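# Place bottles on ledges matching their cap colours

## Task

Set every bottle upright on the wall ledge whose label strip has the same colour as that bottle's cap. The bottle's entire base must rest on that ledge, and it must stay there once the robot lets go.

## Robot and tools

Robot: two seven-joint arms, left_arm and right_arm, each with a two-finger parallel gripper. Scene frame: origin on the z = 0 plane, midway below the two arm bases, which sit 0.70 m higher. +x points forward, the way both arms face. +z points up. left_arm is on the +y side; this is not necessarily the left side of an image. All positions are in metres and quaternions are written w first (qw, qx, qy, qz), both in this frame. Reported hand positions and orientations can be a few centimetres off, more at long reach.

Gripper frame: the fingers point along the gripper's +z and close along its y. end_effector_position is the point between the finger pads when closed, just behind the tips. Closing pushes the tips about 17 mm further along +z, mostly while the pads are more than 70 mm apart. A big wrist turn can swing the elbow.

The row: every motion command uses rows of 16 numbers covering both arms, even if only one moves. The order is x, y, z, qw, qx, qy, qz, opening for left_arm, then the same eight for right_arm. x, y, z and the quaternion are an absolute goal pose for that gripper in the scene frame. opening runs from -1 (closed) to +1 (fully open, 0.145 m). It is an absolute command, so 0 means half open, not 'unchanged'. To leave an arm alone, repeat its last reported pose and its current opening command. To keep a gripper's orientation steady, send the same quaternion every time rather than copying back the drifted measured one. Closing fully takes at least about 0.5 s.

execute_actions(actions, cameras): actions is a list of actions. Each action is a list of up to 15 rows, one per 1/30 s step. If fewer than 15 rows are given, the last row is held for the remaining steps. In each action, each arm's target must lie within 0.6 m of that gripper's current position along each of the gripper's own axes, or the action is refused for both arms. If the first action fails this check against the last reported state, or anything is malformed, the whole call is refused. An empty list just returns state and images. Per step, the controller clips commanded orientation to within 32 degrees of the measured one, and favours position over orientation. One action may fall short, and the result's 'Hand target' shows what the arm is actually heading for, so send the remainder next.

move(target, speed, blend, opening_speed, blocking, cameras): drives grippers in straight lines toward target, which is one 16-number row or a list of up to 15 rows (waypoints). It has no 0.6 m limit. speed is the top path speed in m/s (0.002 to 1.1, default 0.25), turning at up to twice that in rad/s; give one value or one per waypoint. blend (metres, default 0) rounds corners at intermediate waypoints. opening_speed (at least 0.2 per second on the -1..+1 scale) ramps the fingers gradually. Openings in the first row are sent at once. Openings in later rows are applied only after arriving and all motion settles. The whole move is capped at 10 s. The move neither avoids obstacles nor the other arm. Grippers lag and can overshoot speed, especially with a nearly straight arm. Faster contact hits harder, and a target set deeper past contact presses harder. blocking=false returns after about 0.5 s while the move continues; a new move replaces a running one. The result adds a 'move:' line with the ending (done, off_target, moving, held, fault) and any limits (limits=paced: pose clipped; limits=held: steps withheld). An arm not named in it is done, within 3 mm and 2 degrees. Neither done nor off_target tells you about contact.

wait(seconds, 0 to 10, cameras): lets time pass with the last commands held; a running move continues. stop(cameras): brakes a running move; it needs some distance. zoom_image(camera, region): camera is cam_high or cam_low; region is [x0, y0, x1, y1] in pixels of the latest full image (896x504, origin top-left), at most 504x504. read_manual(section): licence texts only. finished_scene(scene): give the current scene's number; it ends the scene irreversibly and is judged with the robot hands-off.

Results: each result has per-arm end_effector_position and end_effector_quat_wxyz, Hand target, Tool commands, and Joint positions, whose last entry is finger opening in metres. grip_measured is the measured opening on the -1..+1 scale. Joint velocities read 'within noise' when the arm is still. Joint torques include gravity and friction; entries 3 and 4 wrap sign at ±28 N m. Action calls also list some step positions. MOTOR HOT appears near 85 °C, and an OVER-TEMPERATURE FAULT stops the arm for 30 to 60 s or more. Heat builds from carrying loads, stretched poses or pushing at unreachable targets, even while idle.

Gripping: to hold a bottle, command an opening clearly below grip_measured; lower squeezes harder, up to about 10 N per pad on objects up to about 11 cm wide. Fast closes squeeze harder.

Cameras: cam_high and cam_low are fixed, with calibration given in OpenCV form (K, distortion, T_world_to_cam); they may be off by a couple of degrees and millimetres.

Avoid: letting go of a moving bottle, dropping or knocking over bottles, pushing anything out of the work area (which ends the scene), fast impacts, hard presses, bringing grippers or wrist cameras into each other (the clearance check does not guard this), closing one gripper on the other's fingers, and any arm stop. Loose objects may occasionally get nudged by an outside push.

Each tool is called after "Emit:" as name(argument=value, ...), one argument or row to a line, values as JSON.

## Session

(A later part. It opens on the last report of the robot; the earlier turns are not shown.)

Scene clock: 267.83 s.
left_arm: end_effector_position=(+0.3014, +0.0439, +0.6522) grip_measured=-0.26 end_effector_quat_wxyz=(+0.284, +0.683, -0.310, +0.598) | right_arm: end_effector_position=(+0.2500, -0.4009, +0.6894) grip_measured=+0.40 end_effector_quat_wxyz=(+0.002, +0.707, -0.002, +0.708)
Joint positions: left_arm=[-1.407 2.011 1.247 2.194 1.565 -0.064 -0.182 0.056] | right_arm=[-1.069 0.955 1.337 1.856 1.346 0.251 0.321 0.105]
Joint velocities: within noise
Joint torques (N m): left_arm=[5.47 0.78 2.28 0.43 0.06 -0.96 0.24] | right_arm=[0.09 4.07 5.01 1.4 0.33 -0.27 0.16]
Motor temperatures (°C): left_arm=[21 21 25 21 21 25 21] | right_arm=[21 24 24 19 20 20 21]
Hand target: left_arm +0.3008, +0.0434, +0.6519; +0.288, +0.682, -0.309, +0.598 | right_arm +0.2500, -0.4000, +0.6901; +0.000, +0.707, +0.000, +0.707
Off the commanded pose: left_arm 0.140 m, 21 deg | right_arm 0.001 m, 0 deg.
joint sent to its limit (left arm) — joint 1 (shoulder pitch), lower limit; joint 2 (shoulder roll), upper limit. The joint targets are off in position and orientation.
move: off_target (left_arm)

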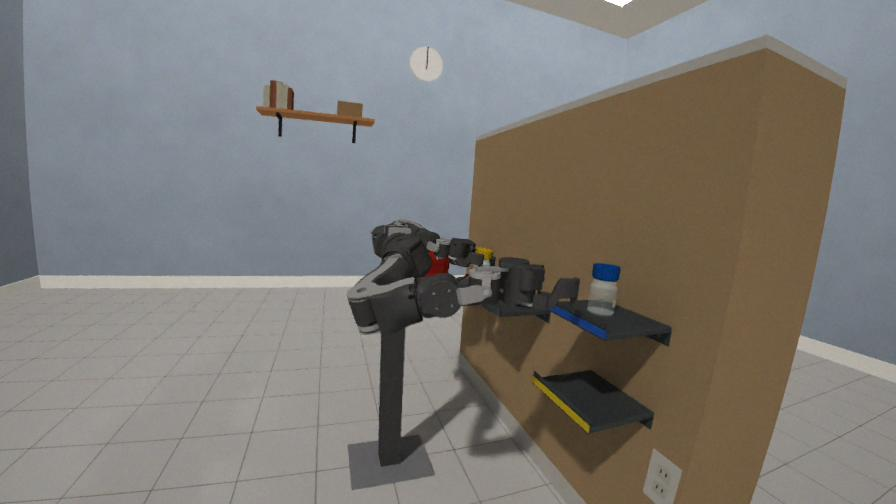

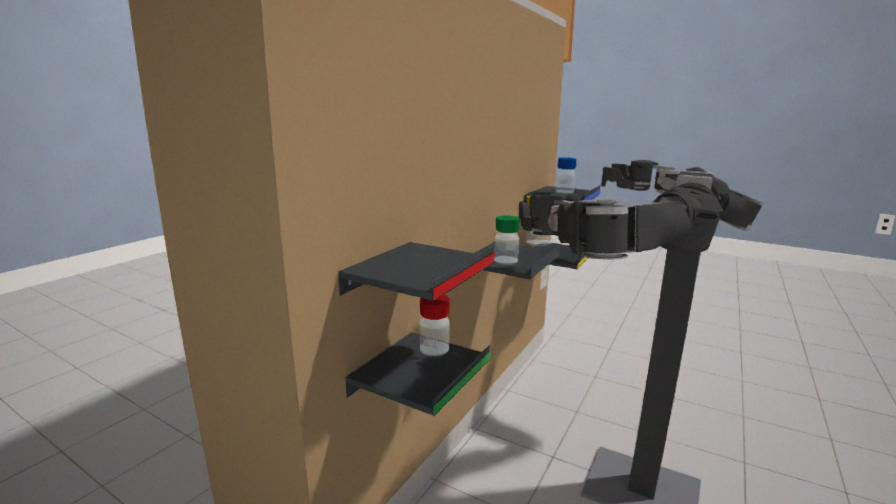

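Emit:
move(
  target=[
    [0.22,0.17,0.66,0.183,0.683,-0.183,0.683,-0.7,0.25,-0.40,0.69,0,0.7071,0,0.7071,0.4],
    [0.24,0.2,0.44,0.183,0.683,-0.183,0.683,-0.7,0.25,-0.40,0.69,0,0.7071,0,0.7071,0.4],
  ],
  speed=0.15,
)

Emit:
move(
  target=[
    [0.23,0.1,0.6,0.183,0.683,-0.183,0.683,-0.7,0.25,-0.40,0.69,0,0.7071,0,0.7071,0.4],
    [0.25,0.03,0.63,0.183,0.683,-0.183,0.683,-0.7,0.25,-0.40,0.69,0,0.7071,0,0.7071,0.4],
  ],
  speed=0.15,
)

Scene clock: 282.67 s.
left_arm: end_effector_position=(+0.2397, +0.2008, +0.4377) grip_measured=-0.26 end_effector_quat_wxyz=(+0.181, +0.688, -0.182, +0.679) | right_arm: end_effector_position=(+0.2500, -0.4009, +0.6894) grip_measured=+0.40 end_effector_quat_wxyz=(+0.002, +0.707, -0.002, +0.708)
Joint positions: left_arm=[-0.473 0.929 -0.332 1.603 0.758 -0.688 0.226 0.056] | right_arm=[-1.069 0.955 1.337 1.856 1.346 0.251 0.321 0.105]
Joint velocities: within noise
Joint torques (N m): left_arm=[2.12 4.26 1.81 3.6 0.23 -0.95 0.22] | right_arm=[0.15 4.1 5.09 1.29 0.33 -0.26 0.17]
Motor temperatures (°C): left_arm=[21 21 25 21 21 25 21] | right_arm=[21 24 25 19 20 20 21]
Hand target: left_arm +0.2400, +0.2000, +0.4400; +0.183, +0.683, -0.183, +0.683 | right_arm +0.2500, -0.4000, +0.6901; +0.000, +0.707, +0.000, +0.707
Off the commanded pose: left_arm 0.002 m, 1 deg | right_arm 0.001 m, 0 deg.
move: done

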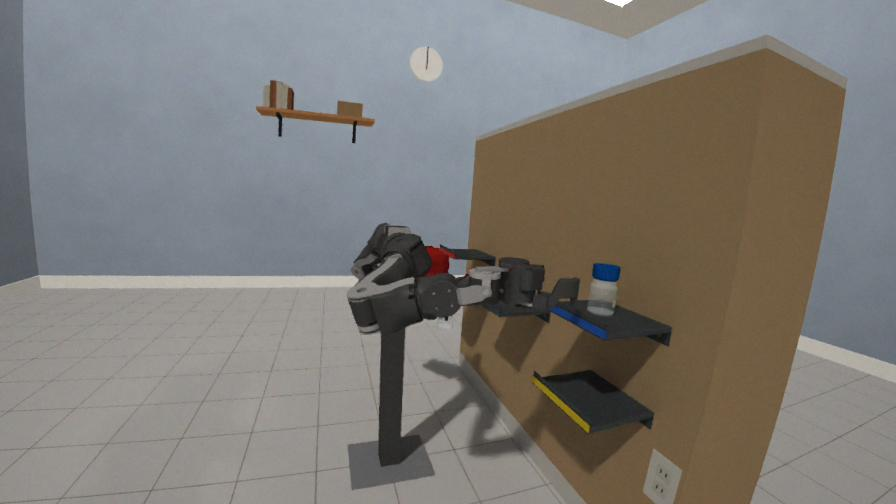

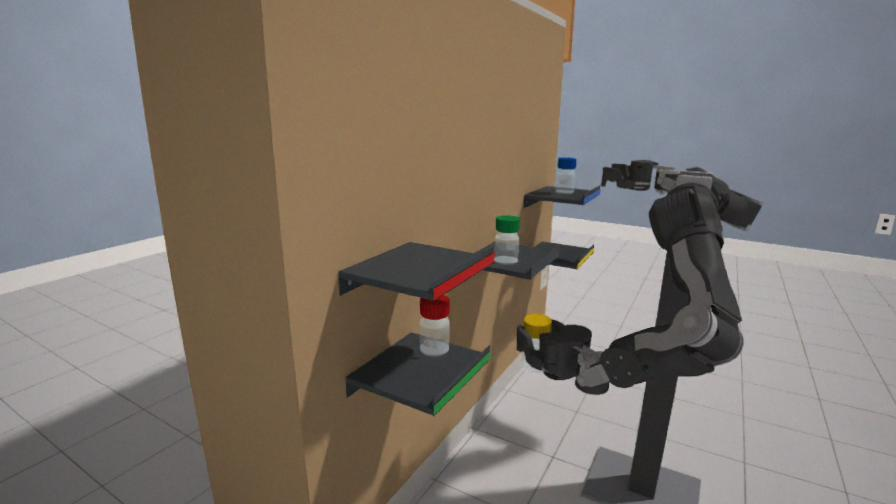

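Scene clock: 285.17 s.
left_arm: end_effector_position=(+0.2504, +0.0295, +0.6291) grip_measured=-0.26 end_effector_quat_wxyz=(+0.214, +0.624, -0.187, +0.727) | right_arm: end_effector_position=(+0.2500, -0.4009, +0.6894) grip_measured=+0.40 end_effector_quat_wxyz=(+0.002, +0.707, -0.002, +0.708)
Joint positions: left_arm=[0 0.595 -0.616 2.432 0.467 0.291 -0.347 0.056] | right_arm=[-1.069 0.955 1.337 1.856 1.346 0.251 0.321 0.105]
Joint velocities: within noise
Joint torques (N m): left_arm=[2.7 0.51 0.51 4.45 -0.14 -0.76 -0.06] | right_arm=[0.12 4.07 5.08 1.36 0.35 -0.29 0.15]
Motor temperatures (°C): left_arm=[21 21 25 21 21 25 21] | right_arm=[21 24 25 19 20 20 21]
Hand target: left_arm +0.2507, +0.0298, +0.6296; +0.213, +0.624, -0.184, +0.729 | right_arm +0.2500, -0.4000, +0.6901; +0.000, +0.707, +0.000, +0.707
Off the commanded pose: left_arm 0.001 m, 9 deg | right_arm 0.001 m, 0 deg.
joint read past its limit (left arm) — joint 4 (elbow), upper limit, where the elbow is as bent as it goes.
joint sent to its limit (left arm) — joint 4 (elbow), upper limit, where the elbow is as bent as it goes. The joint targets are off in orientation, not in position.
move: off_target (left_arm)

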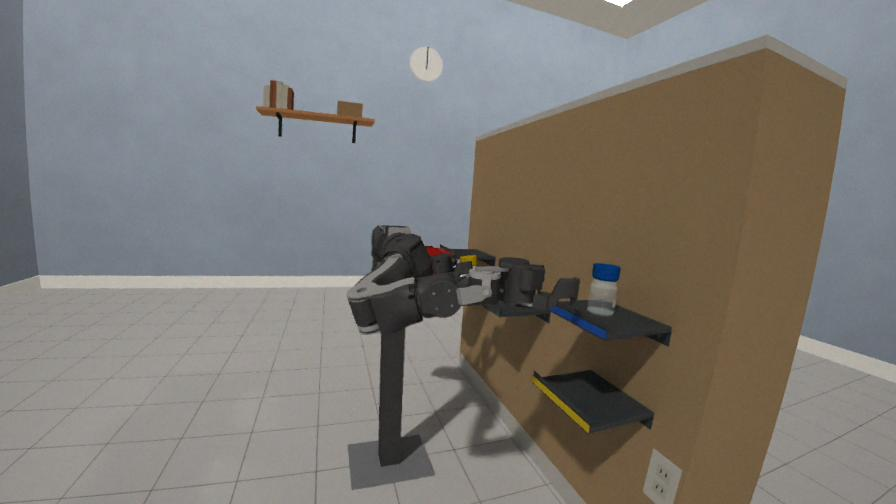

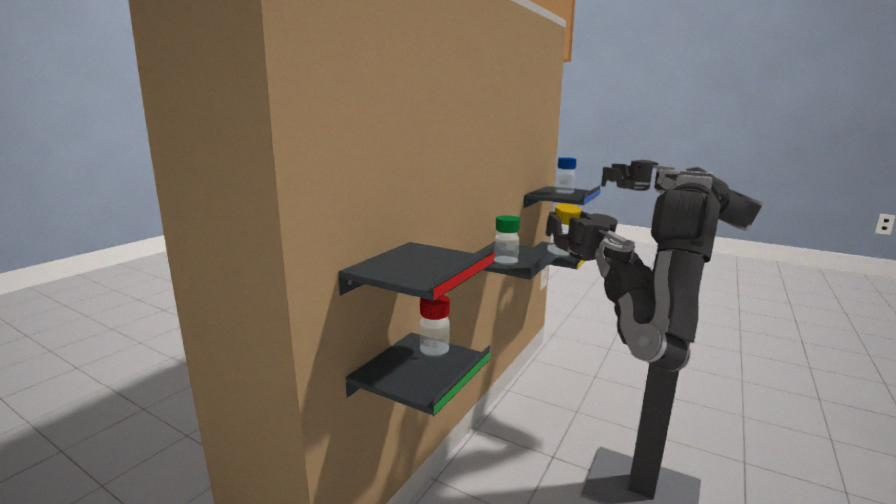

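Good branch. Extend.

Emit:
move(
  target=[
    [0.28,-0.02,0.63,0.183,0.683,-0.183,0.683,-0.7,0.25,-0.40,0.69,0,0.7071,0,0.7071,0.4],
    [0.375,-0.068,0.62,0.183,0.683,-0.183,0.683,-0.7,0.25,-0.40,0.69,0,0.7071,0,0.7071,0.4],
  ],
  speed=0.12,
)

Emit:
zoom_image(
  camera="cam_low",
  region=[480, 160, 620, 290],
)

Scene clock: 294.20 s.
left_arm: end_effector_position=(+0.3756, -0.0666, +0.6186) grip_measured=-0.26 end_effector_quat_wxyz=(+0.179, +0.686, -0.183, +0.681) | right_arm: end_effector_position=(+0.2500, -0.4009, +0.6894) grip_measured=+0.40 end_effector_quat_wxyz=(+0.002, +0.707, -0.002, +0.708)
Joint positions: left_arm=[0.569 0.035 -0.754 1.732 0.47 0.536 -0.39 0.056] | right_arm=[-1.069 0.955 1.337 1.856 1.346 0.251 0.321 0.105]
Joint velocities: within noise
Joint torques (N m): left_arm=[7.79 -2.49 0.8 4.31 -0.07 -0.93 0.22] | right_arm=[-0.04 4.05 5.08 1.37 0.35 -0.3 0.17]
Motor temperatures (°C): left_arm=[21 21 25 21 21 25 21] | right_arm=[21 24 25 19 20 20 21]
Hand target: left_arm +0.3750, -0.0680, +0.6200; +0.183, +0.683, -0.183, +0.683 | right_arm +0.2500, -0.4000, +0.6901; +0.000, +0.707, +0.000, +0.707
Off the commanded pose: left_arm 0.002 m, 1 deg | right_arm 0.001 m, 0 deg.
move: done

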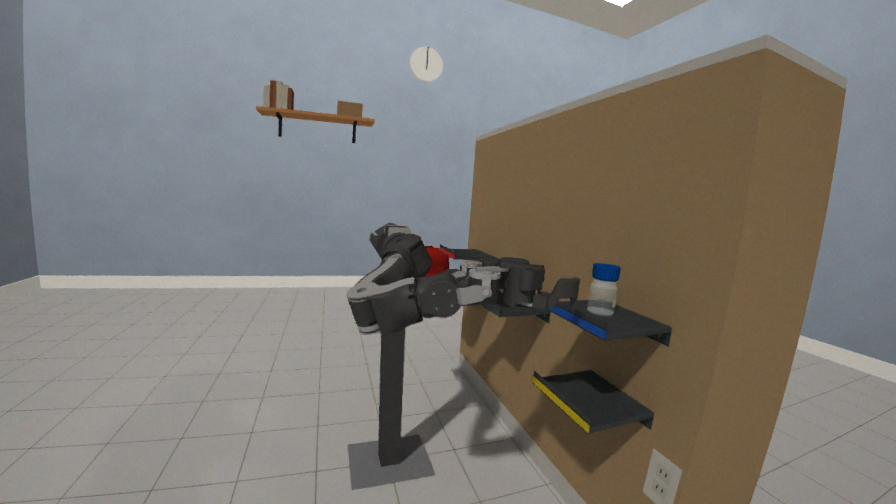

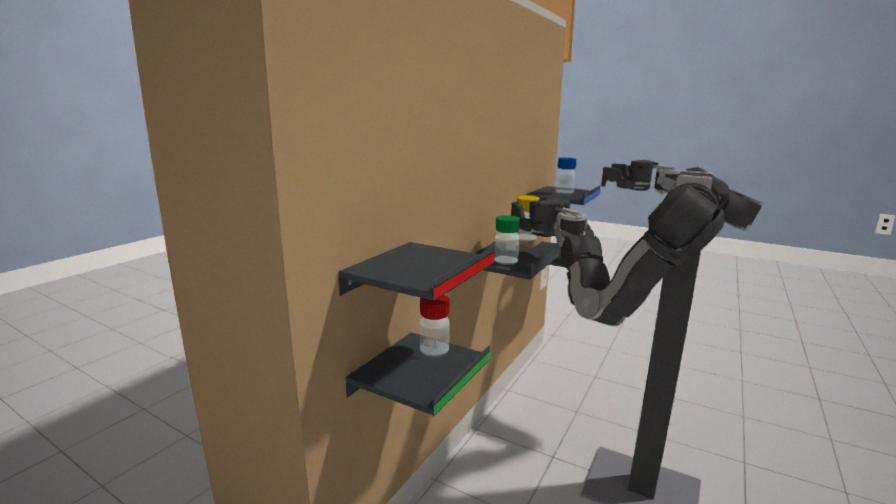

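Scaled by 3.600 from the camera's 896x504 image, which has a finer 1280x720 frame.

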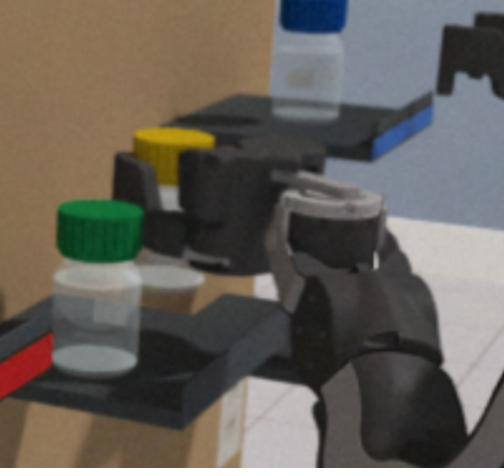

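Emit:
move(
  target=[
    [0.375,-0.068,0.60,0.183,0.683,-0.183,0.683,-0.7,0.22,-0.36,0.66,0,0.7071,0,0.7071,0.4],
    [0.375,-0.068,0.586,0.183,0.683,-0.183,0.683,-0.7,0.24,-0.32,0.46,0,0.7071,0,0.7071,0.4],
  ],
  speed=[0.1,0.2],
)

Emit:
zoom_image(
  camera="cam_high",
  region=[460, 220, 580, 340],
)

Emit:
zoom_image(
  camera="cam_low",
  region=[480, 160, 620, 290],
)

Scene clock: 306.33 s.
left_arm: end_effector_position=(+0.3751, -0.0679, +0.5887) grip_measured=-0.26 end_effector_quat_wxyz=(+0.183, +0.682, -0.182, +0.684) | right_arm: end_effector_position=(+0.2398, -0.3209, +0.4594) grip_measured=+0.40 end_effector_quat_wxyz=(+0.001, +0.708, -0.004, +0.706)
Joint positions: left_arm=[0.525 0.079 -0.812 1.668 0.459 0.384 -0.383 0.056] | right_arm=[-0.646 0.53 0.337 1.629 0.686 -0.401 0.276 0.105]
Joint velocities: within noise
Joint torques (N m): left_arm=[6.61 -1.7 0.65 3.77 -0.11 -0.86 0.17] | right_arm=[0.09 4.58 2.4 3.22 0.2 -0.52 0.14]
Motor temperatures (°C): left_arm=[23 21 24 22 21 25 21] | right_arm=[21 24 25 19 20 20 21]
Hand target: left_arm +0.3749, -0.0681, +0.5860; +0.183, +0.683, -0.183, +0.683 | right_arm +0.2400, -0.3200, +0.4600; +0.000, +0.707, +0.000, +0.707
Off the commanded pose: left_arm 0.003 m, 0 deg | right_arm 0.001 m, 0 deg.
move: done

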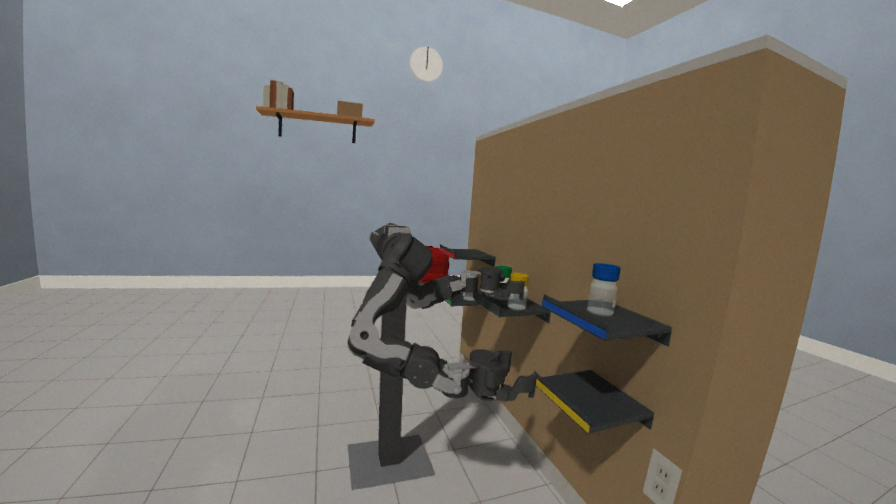

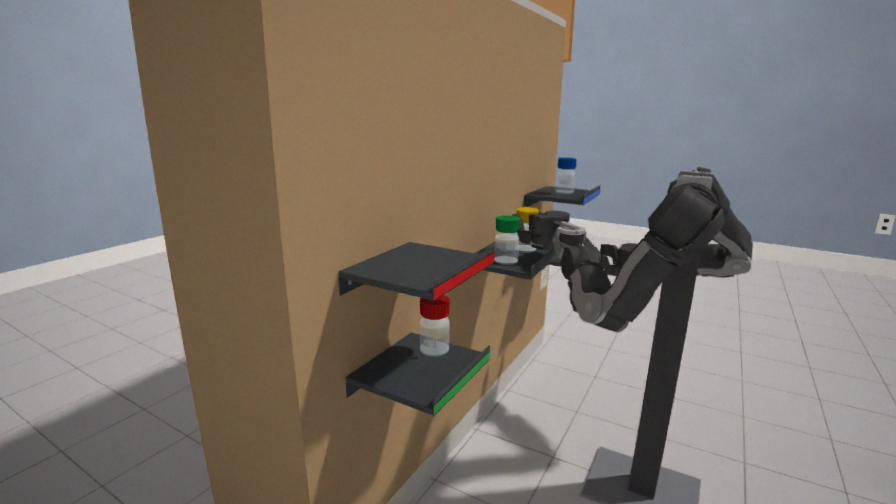

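Scaled by 4.200 from the camera's 896x504 image, which has a finer 1280x720 frame.

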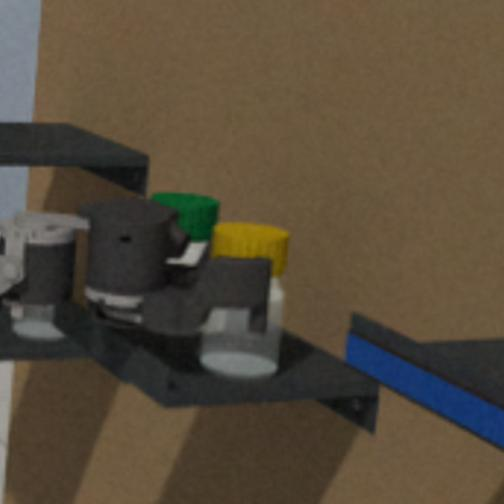

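Scaled by 3.600 from the camera's 896x504 image, which has a finer 1280x720 frame.

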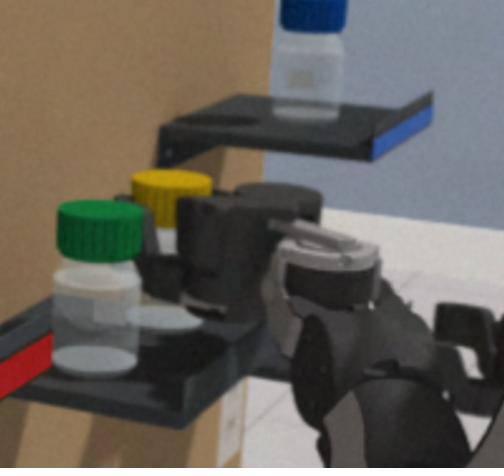

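Emit:
move(
  target=[
    [0.375,-0.068,0.580,0.183,0.683,-0.183,0.683,-0.7,0.24,-0.32,0.46,0,0.7071,0,0.7071,0.4],
    [0.375,-0.068,0.582,0.183,0.683,-0.183,0.683,0.1,0.24,-0.32,0.46,0,0.7071,0,0.7071,0.4],
    [0.271,-0.008,0.60,0.183,0.683,-0.183,0.683,0.1,0.24,-0.32,0.46,0,0.7071,0,0.7071,0.4],
    [0.23,0.15,0.56,0.183,0.683,-0.183,0.683,0.4,0.24,-0.3,0.46,0,0.7071,0,0.7071,0.4],
  ],
  speed=[0.03,0.03,0.1,0.2],
  opening_speed=1,
)

Emit:
zoom_image(
  camera="cam_high",
  region=[460, 220, 580, 340],
)

Emit:
zoom_image(
  camera="cam_low",
  region=[480, 160, 620, 290],
)

Scene clock: 323.73 s.
left_arm: end_effector_position=(+0.2304, +0.1505, +0.5604) grip_measured=+0.40 end_effector_quat_wxyz=(+0.181, +0.683, -0.181, +0.684) | right_arm: end_effector_position=(+0.2400, -0.3009, +0.4610) grip_measured=+0.40 end_effector_quat_wxyz=(+0.000, +0.706, +0.001, +0.709)
Joint positions: left_arm=[-0.92 1.254 0.078 2.289 0.785 -0.456 -0.224 0.105] | right_arm=[-0.648 0.473 0.316 1.693 0.61 -0.385 0.239 0.105]
Joint velocities: within noise
Joint torques (N m): left_arm=[1.02 3.47 1.59 3.55 0.09 -0.69 0.21] | right_arm=[0.15 3.13 1.77 3.84 0.2 -0.31 -0.12]
Motor temperatures (°C): left_arm=[23 21 24 22 21 25 21] | right_arm=[21 24 24 20 20 20 21]
Hand target: left_arm +0.2300, +0.1500, +0.5599; +0.183, +0.683, -0.183, +0.683 | right_arm +0.2401, -0.3000, +0.4601; +0.000, +0.707, +0.000, +0.707
Off the commanded pose: left_arm 0.001 m, 0 deg | right_arm 0.001 m, 0 deg.
move: done; target 2's new opening was sent with left_arm's hand 0.006 m and 1 deg from that target

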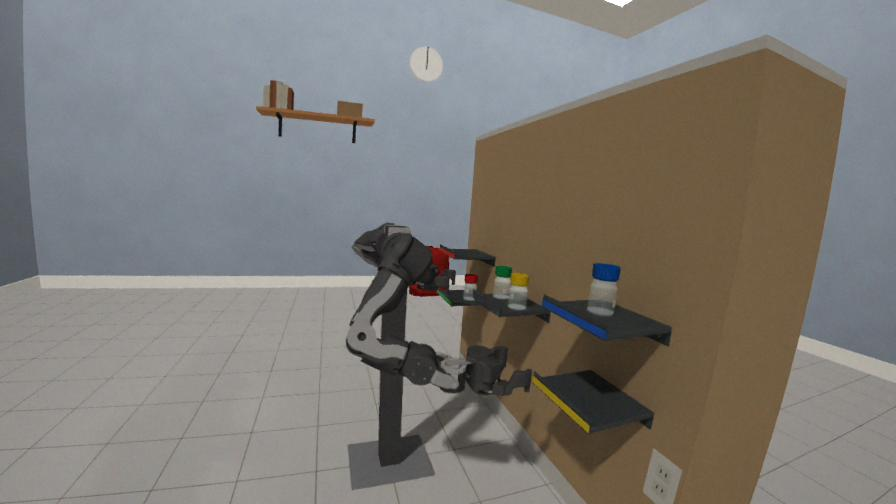

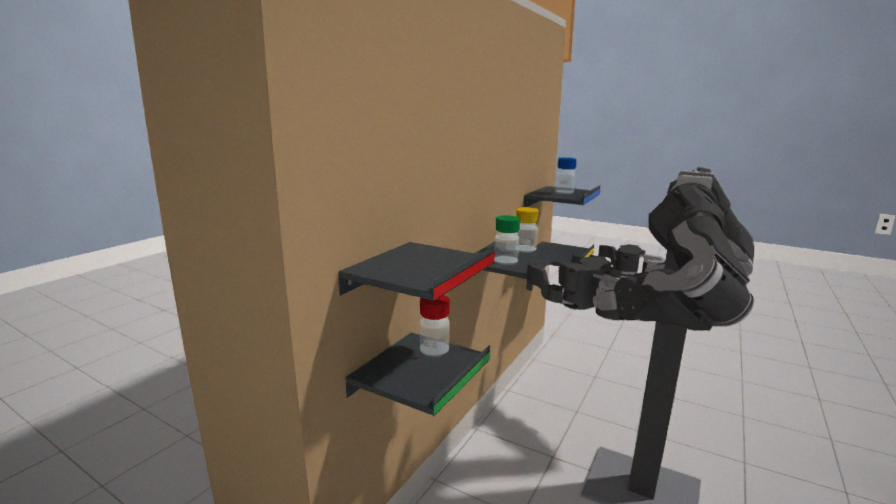

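Scaled by 4.200 from the camera's 896x504 image, which has a finer 1280x720 frame.

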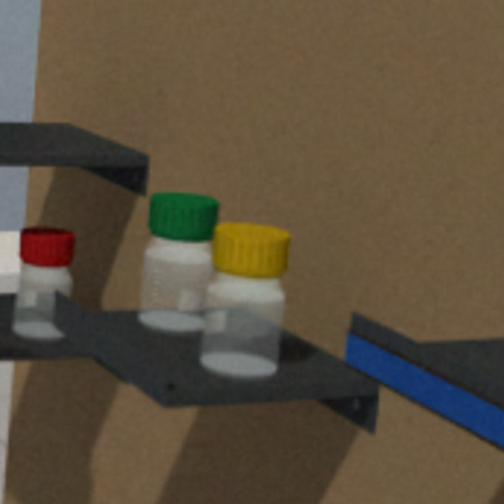

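Scaled by 3.600 from the camera's 896x504 image, which has a finer 1280x720 frame.

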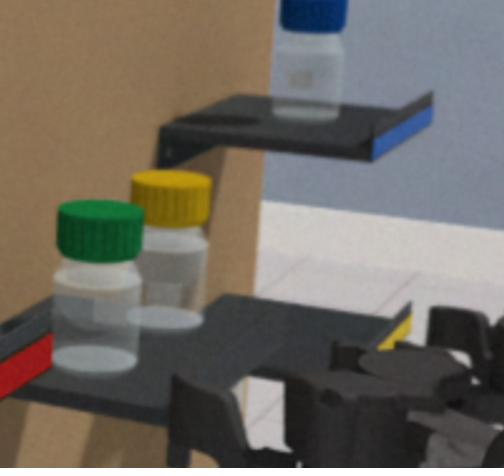

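Emit:
move(
  target=[
    [0.23,0.25,0.50,0,0.7071,0,0.7071,0.4,0.25,-0.22,0.52,-0.183,0.683,0.183,0.683,0.3],
    [0.25,0.339,0.495,0,0.7071,0,0.7071,0.4,0.258,-0.146,0.59,-0.183,0.683,0.183,0.683,0.3],
    [0.34,0.339,0.495,0,0.7071,0,0.7071,0.4,0.345,-0.096,0.592,-0.183,0.683,0.183,0.683,0.3],
  ],
  speed=[0.2,0.15,0.1],
)

Emit:
zoom_image(
  camera="cam_high",
  region=[440, 220, 560, 340],
)

Emit:
zoom_image(
  camera="cam_low",
  region=[400, 190, 600, 370],
)

Scene clock: 340.53 s.
left_arm: end_effector_position=(+0.3408, +0.3397, +0.4985) grip_measured=+0.40 end_effector_quat_wxyz=(-0.002, +0.704, +0.001, +0.711) | right_arm: end_effector_position=(+0.3449, -0.0959, +0.5946) grip_measured=+0.30 end_effector_quat_wxyz=(-0.185, +0.680, +0.183, +0.686)
Joint positions: left_arm=[-0.173 1.033 -0.224 1.457 1.039 -0.434 -0.021 0.105] | right_arm=[0.174 0.651 -0.335 2.031 0.713 0.315 -0.033 0.098]
Joint velocities: within noise
Joint torques (N m): left_arm=[3.78 6.18 1.87 2.06 0.15 -0.55 0.22] | right_arm=[3.28 2.47 1.99 2.97 0.04 -0.32 -0.13]
Motor temperatures (°C): left_arm=[22 21 24 22 21 25 21] | right_arm=[21 24 24 20 20 20 21]
Hand target: left_arm +0.3399, +0.3390, +0.4949; +0.000, +0.707, +0.000, +0.707 | right_arm +0.3450, -0.0961, +0.5920; -0.183, +0.683, +0.183, +0.683
Off the commanded pose: left_arm 0.004 m, 1 deg | right_arm 0.003 m, 1 deg.
move: off_target (left_arm)

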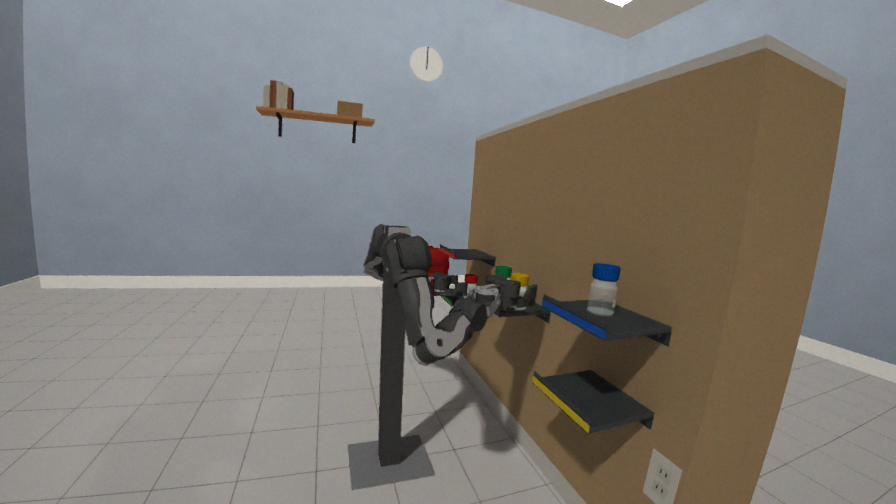

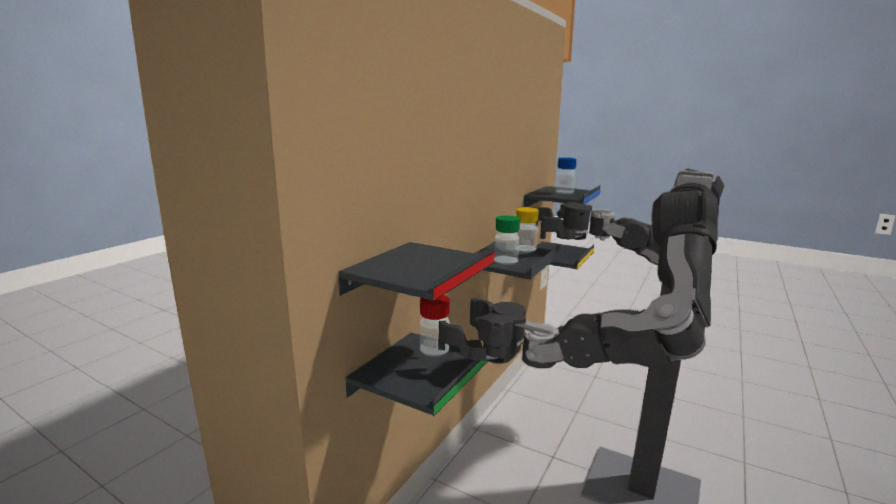

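Scaled by 4.200 from the camera's 896x504 image, which has a finer 1280x720 frame.

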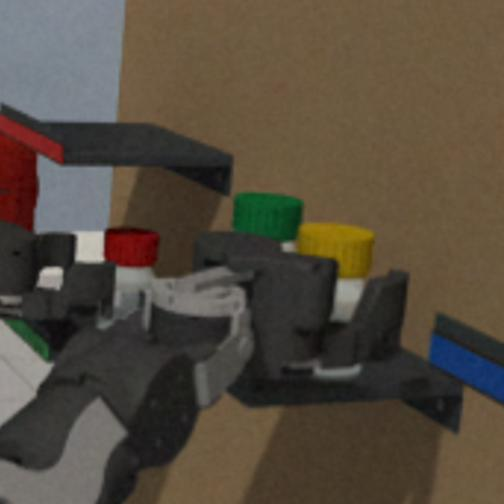

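Scaled by 2.520 from the camera's 896x504 image, which has a finer 1280x720 frame.

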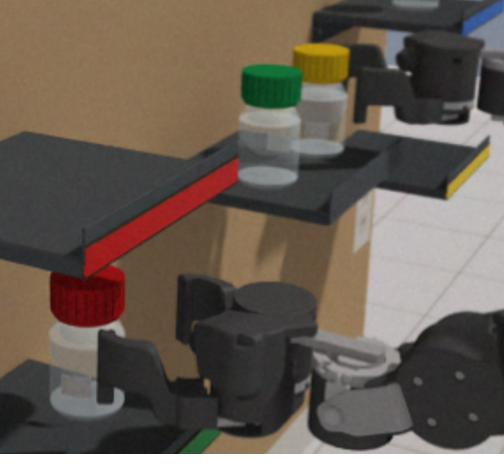

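Emit:
move(
  target=[
    [0.375,0.339,0.495,0,0.7071,0,0.7071,0.4,0.364,-0.085,0.592,-0.183,0.683,0.183,0.683,0.3],
    [0.375,0.339,0.495,0,0.7071,0,0.7071,-0.7,0.364,-0.085,0.592,-0.183,0.683,0.183,0.683,-0.7],
  ],
  speed=0.1,
  opening_speed=1,
)

Emit:
zoom_image(
  camera="cam_high",
  region=[440, 220, 560, 340],
)

Emit:
zoom_image(
  camera="cam_low",
  region=[400, 190, 600, 370],
)

Scene clock: 349.73 s.
left_arm: end_effector_position=(+0.3755, +0.3404, +0.4983) grip_measured=-0.27 end_effector_quat_wxyz=(-0.002, +0.704, +0.001, +0.710) | right_arm: end_effector_position=(+0.3637, -0.0850, +0.5942) grip_measured=-0.31 end_effector_quat_wxyz=(-0.185, +0.680, +0.183, +0.685)
Joint positions: left_arm=[0.077 0.966 -0.349 1.31 1.014 -0.363 0.02 0.055] | right_arm=[0.276 0.584 -0.393 1.944 0.683 0.337 -0.032 0.052]
Joint velocities: within noise
Joint torques (N m): left_arm=[5.16 5.97 1.85 2.41 0.14 -0.56 0.22] | right_arm=[4.21 1.7 2.04 2.96 0.02 -0.33 -0.1]
Motor temperatures (°C): left_arm=[22 22 24 22 21 25 21] | right_arm=[21 24 23 20 20 20 21]
Hand target: left_arm +0.3749, +0.3390, +0.4950; +0.000, +0.707, +0.000, +0.707 | right_arm +0.3640, -0.0851, +0.5921; -0.183, +0.683, +0.183, +0.683
Off the commanded pose: left_arm 0.004 m, 1 deg | right_arm 0.002 m, 0 deg.
move: off_target (left_arm); target 2's new opening was sent with left_arm's hand 0.004 m and 1 deg from that target

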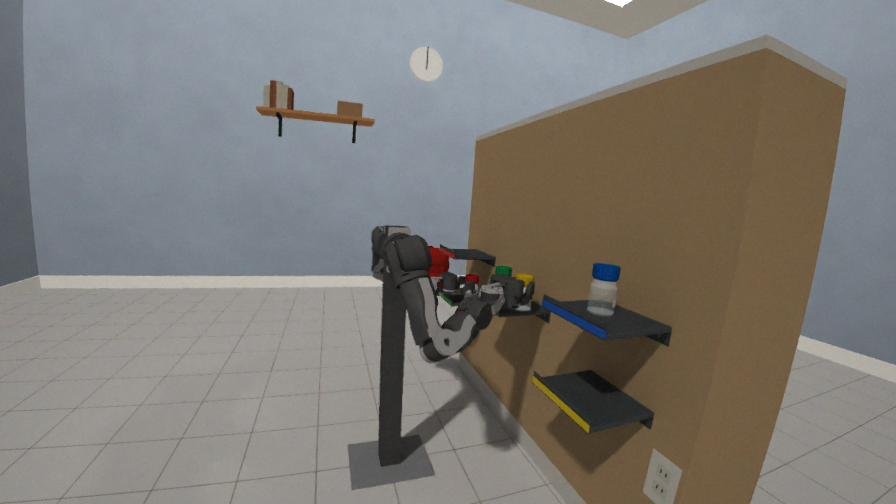

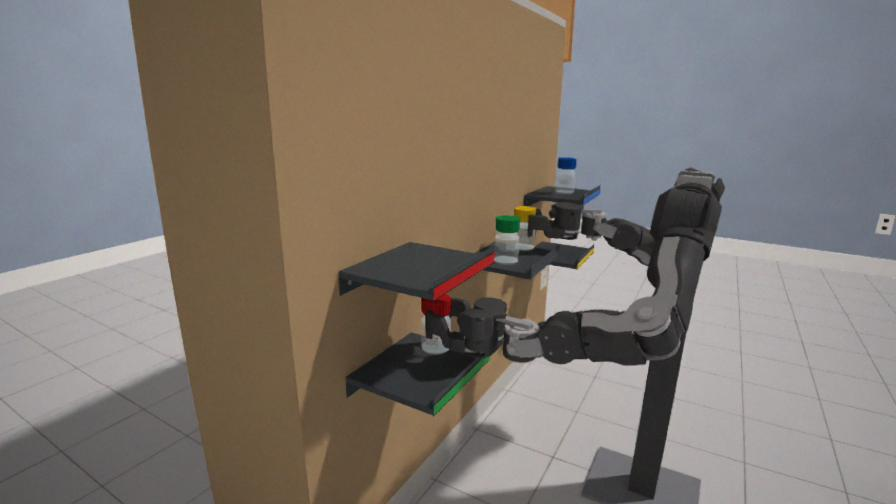

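Scaled by 4.200 from the camera's 896x504 image, which has a finer 1280x720 frame.

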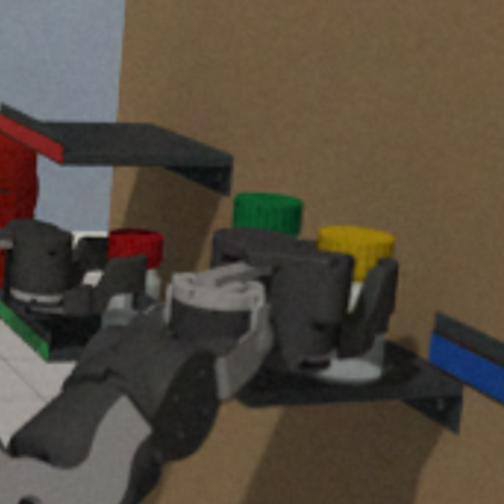

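Scaled by 2.520 from the camera's 896x504 image, which has a finer 1280x720 frame.

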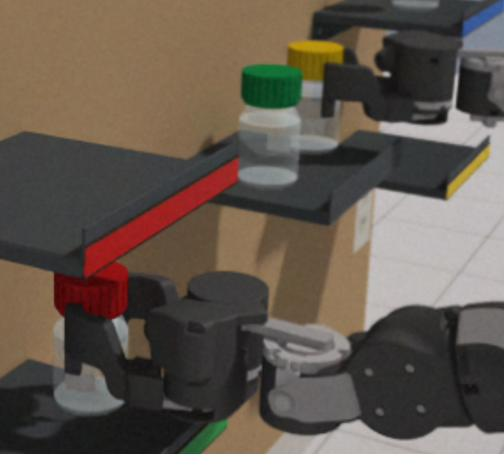

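Emit:
move(
  target=[
    [0.375,0.339,0.525,0,0.7071,0,0.7071,-0.7,0.364,-0.085,0.63,-0.183,0.683,0.183,0.683,-0.7],
    [0.22,0.35,0.535,0,0.7071,0,0.7071,-0.7,0.244,-0.154,0.635,-0.183,0.683,0.183,0.683,-0.7],
    [0.22,0.38,0.73,0,0.7071,0,0.7071,-0.7,0.22,-0.33,0.525,0,0.7071,0,0.7071,-0.7],
    [0.37,0.39,0.715,0,0.7071,0,0.7071,-0.7,0.37,-0.39,0.522,0,0.7071,0,0.7071,-0.7],
  ],
  speed=0.15,
)

Emit:
zoom_image(
  camera="cam_high",
  region=[500, 280, 690, 430],
)

Emit:
zoom_image(
  camera="cam_low",
  region=[330, 160, 530, 310],
)

Scene clock: 365.13 s.
left_arm: end_effector_position=(+0.3706, +0.3886, +0.7149) grip_measured=-0.27 end_effector_quat_wxyz=(+0.001, +0.710, -0.003, +0.704) | right_arm: end_effector_position=(+0.3698, -0.3904, +0.5199) grip_measured=-0.31 end_effector_quat_wxyz=(+0.001, +0.711, -0.002, +0.703)
Joint positions: left_arm=[-1.031 1.534 1.141 1.53 1.544 0.117 0.08 0.055] | right_arm=[0.085 0.673 0.329 1.205 0.591 -0.004 0.473 0.052]
Joint velocities: within noise
Joint torques (N m): left_arm=[4.55 3.78 3.28 0.38 0.26 -0.99 0.03] | right_arm=[4.15 6.79 2.78 3.49 0.47 -0.68 0.17]
Motor temperatures (°C): left_arm=[22 23 24 22 21 25 21] | right_arm=[22 24 23 20 20 20 21]
Hand target: left_arm +0.3700, +0.3900, +0.7152; +0.000, +0.707, +0.000, +0.707 | right_arm +0.3700, -0.3900, +0.5220; +0.000, +0.707, +0.000, +0.707
Off the commanded pose: left_arm 0.002 m, 1 deg | right_arm 0.002 m, 1 deg.
move: done

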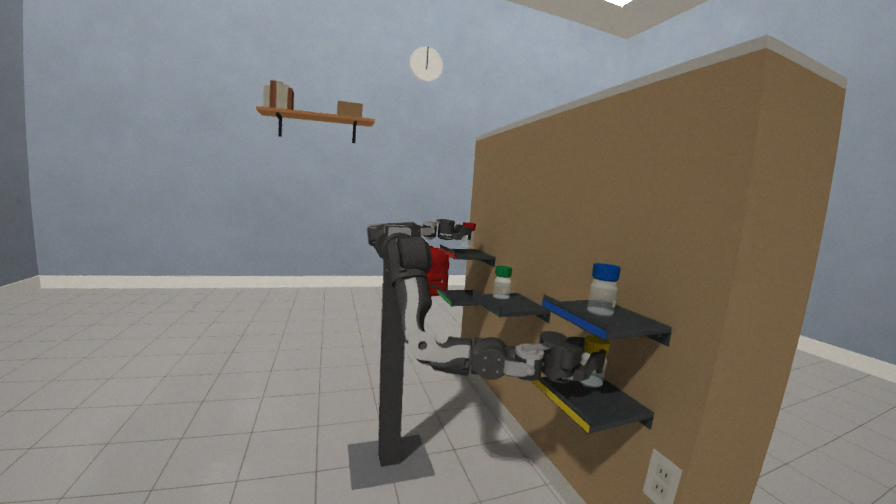

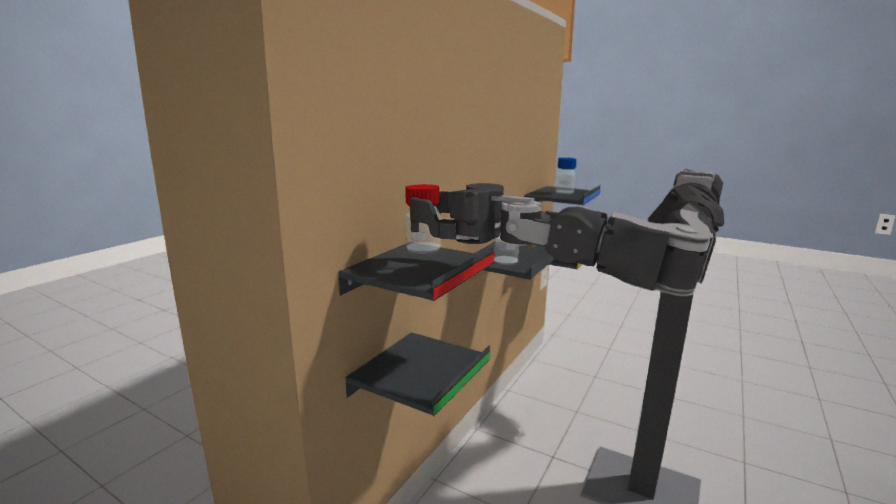

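Scaled by 2.653 from the camera's 896x504 image, which has a finer 1280x720 frame.

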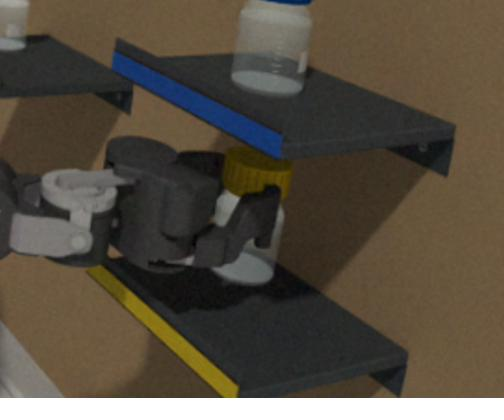

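Scaled by 2.520 from the camera's 896x504 image, which has a finer 1280x720 frame.

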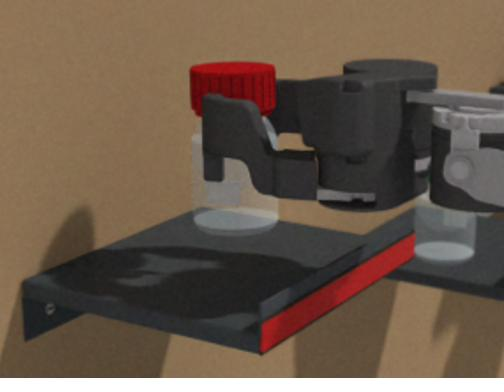

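Emit:
move(
  target=[
    [0.37,0.39,0.694,0,0.7071,0,0.7071,-0.7,0.37,-0.39,0.501,0,0.7071,0,0.7071,-0.7],
    [0.37,0.39,0.683,0,0.7071,0,0.7071,-0.7,0.37,-0.39,0.488,0,0.7071,0,0.7071,-0.7],
  ],
  speed=[0.08,0.03],
)

Emit:
zoom_image(
  camera="cam_high",
  region=[540, 320, 660, 430],
)

Emit:
zoom_image(
  camera="cam_low",
  region=[330, 160, 530, 310],
)

Scene clock: 373.87 s.
left_arm: end_effector_position=(+0.3702, +0.3892, +0.6916) grip_measured=-0.27 end_effector_quat_wxyz=(+0.001, +0.696, -0.001, +0.718) | right_arm: end_effector_position=(+0.3706, -0.3922, +0.4963) grip_measured=-0.31 end_effector_quat_wxyz=(+0.004, +0.697, +0.000, +0.717)
Joint positions: left_arm=[-1.113 1.528 1.087 1.532 1.555 -0.057 0.08 0.055] | right_arm=[0.124 0.638 0.295 1.061 0.574 -0.163 0.519 0.052]
Joint velocities: within noise
Joint torques (N m): left_arm=[2.81 3.71 2.15 0.34 0.13 -0.22 0.03] | right_arm=[2.84 6.05 0.32 2.56 0.25 -0.02 -0.01]
Motor temperatures (°C): left_arm=[22 22 25 21 21 26 21] | right_arm=[22 24 23 20 20 20 21]
Hand target: left_arm +0.3699, +0.3899, +0.6830; +0.000, +0.707, +0.000, +0.707 | right_arm +0.3698, -0.3900, +0.4881; +0.000, +0.707, +0.000, +0.707
Off the commanded pose: left_arm 0.009 m, 2 deg | right_arm 0.009 m, 2 deg.
move: off_target (left_arm, right_arm)

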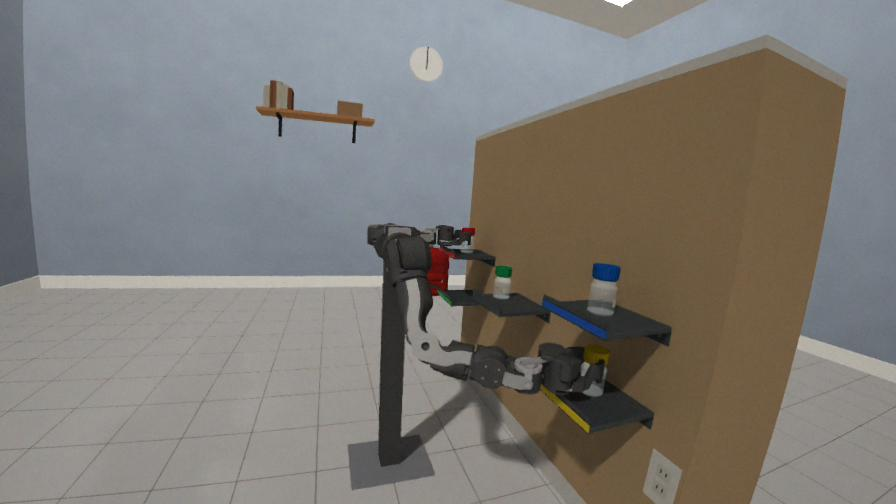

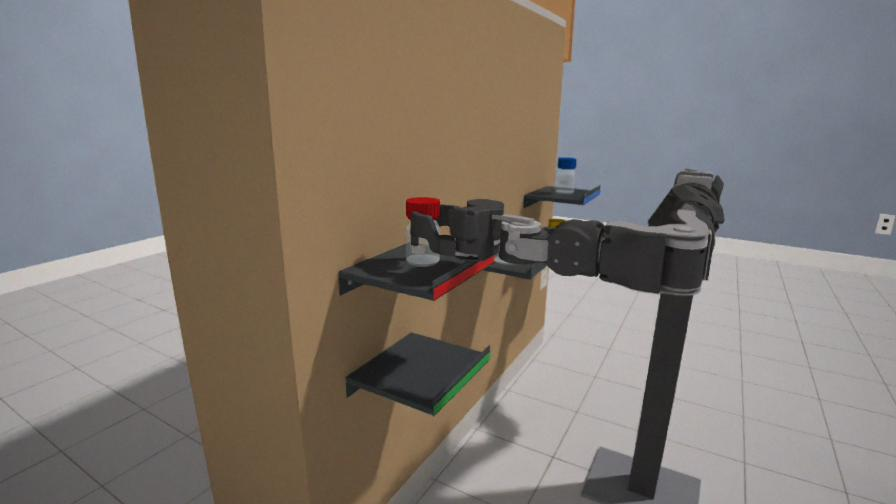

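Scaled by 4.200 from the camera's 896x504 image, which has a finer 1280x720 frame.

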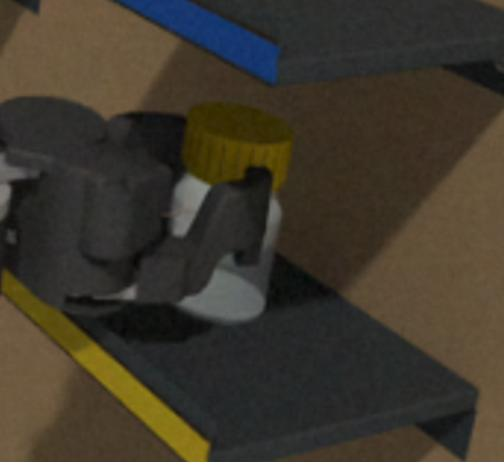

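Scaled by 2.520 from the camera's 896x504 image, which has a finer 1280x720 frame.

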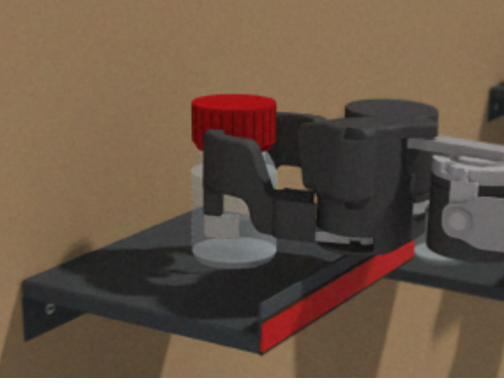

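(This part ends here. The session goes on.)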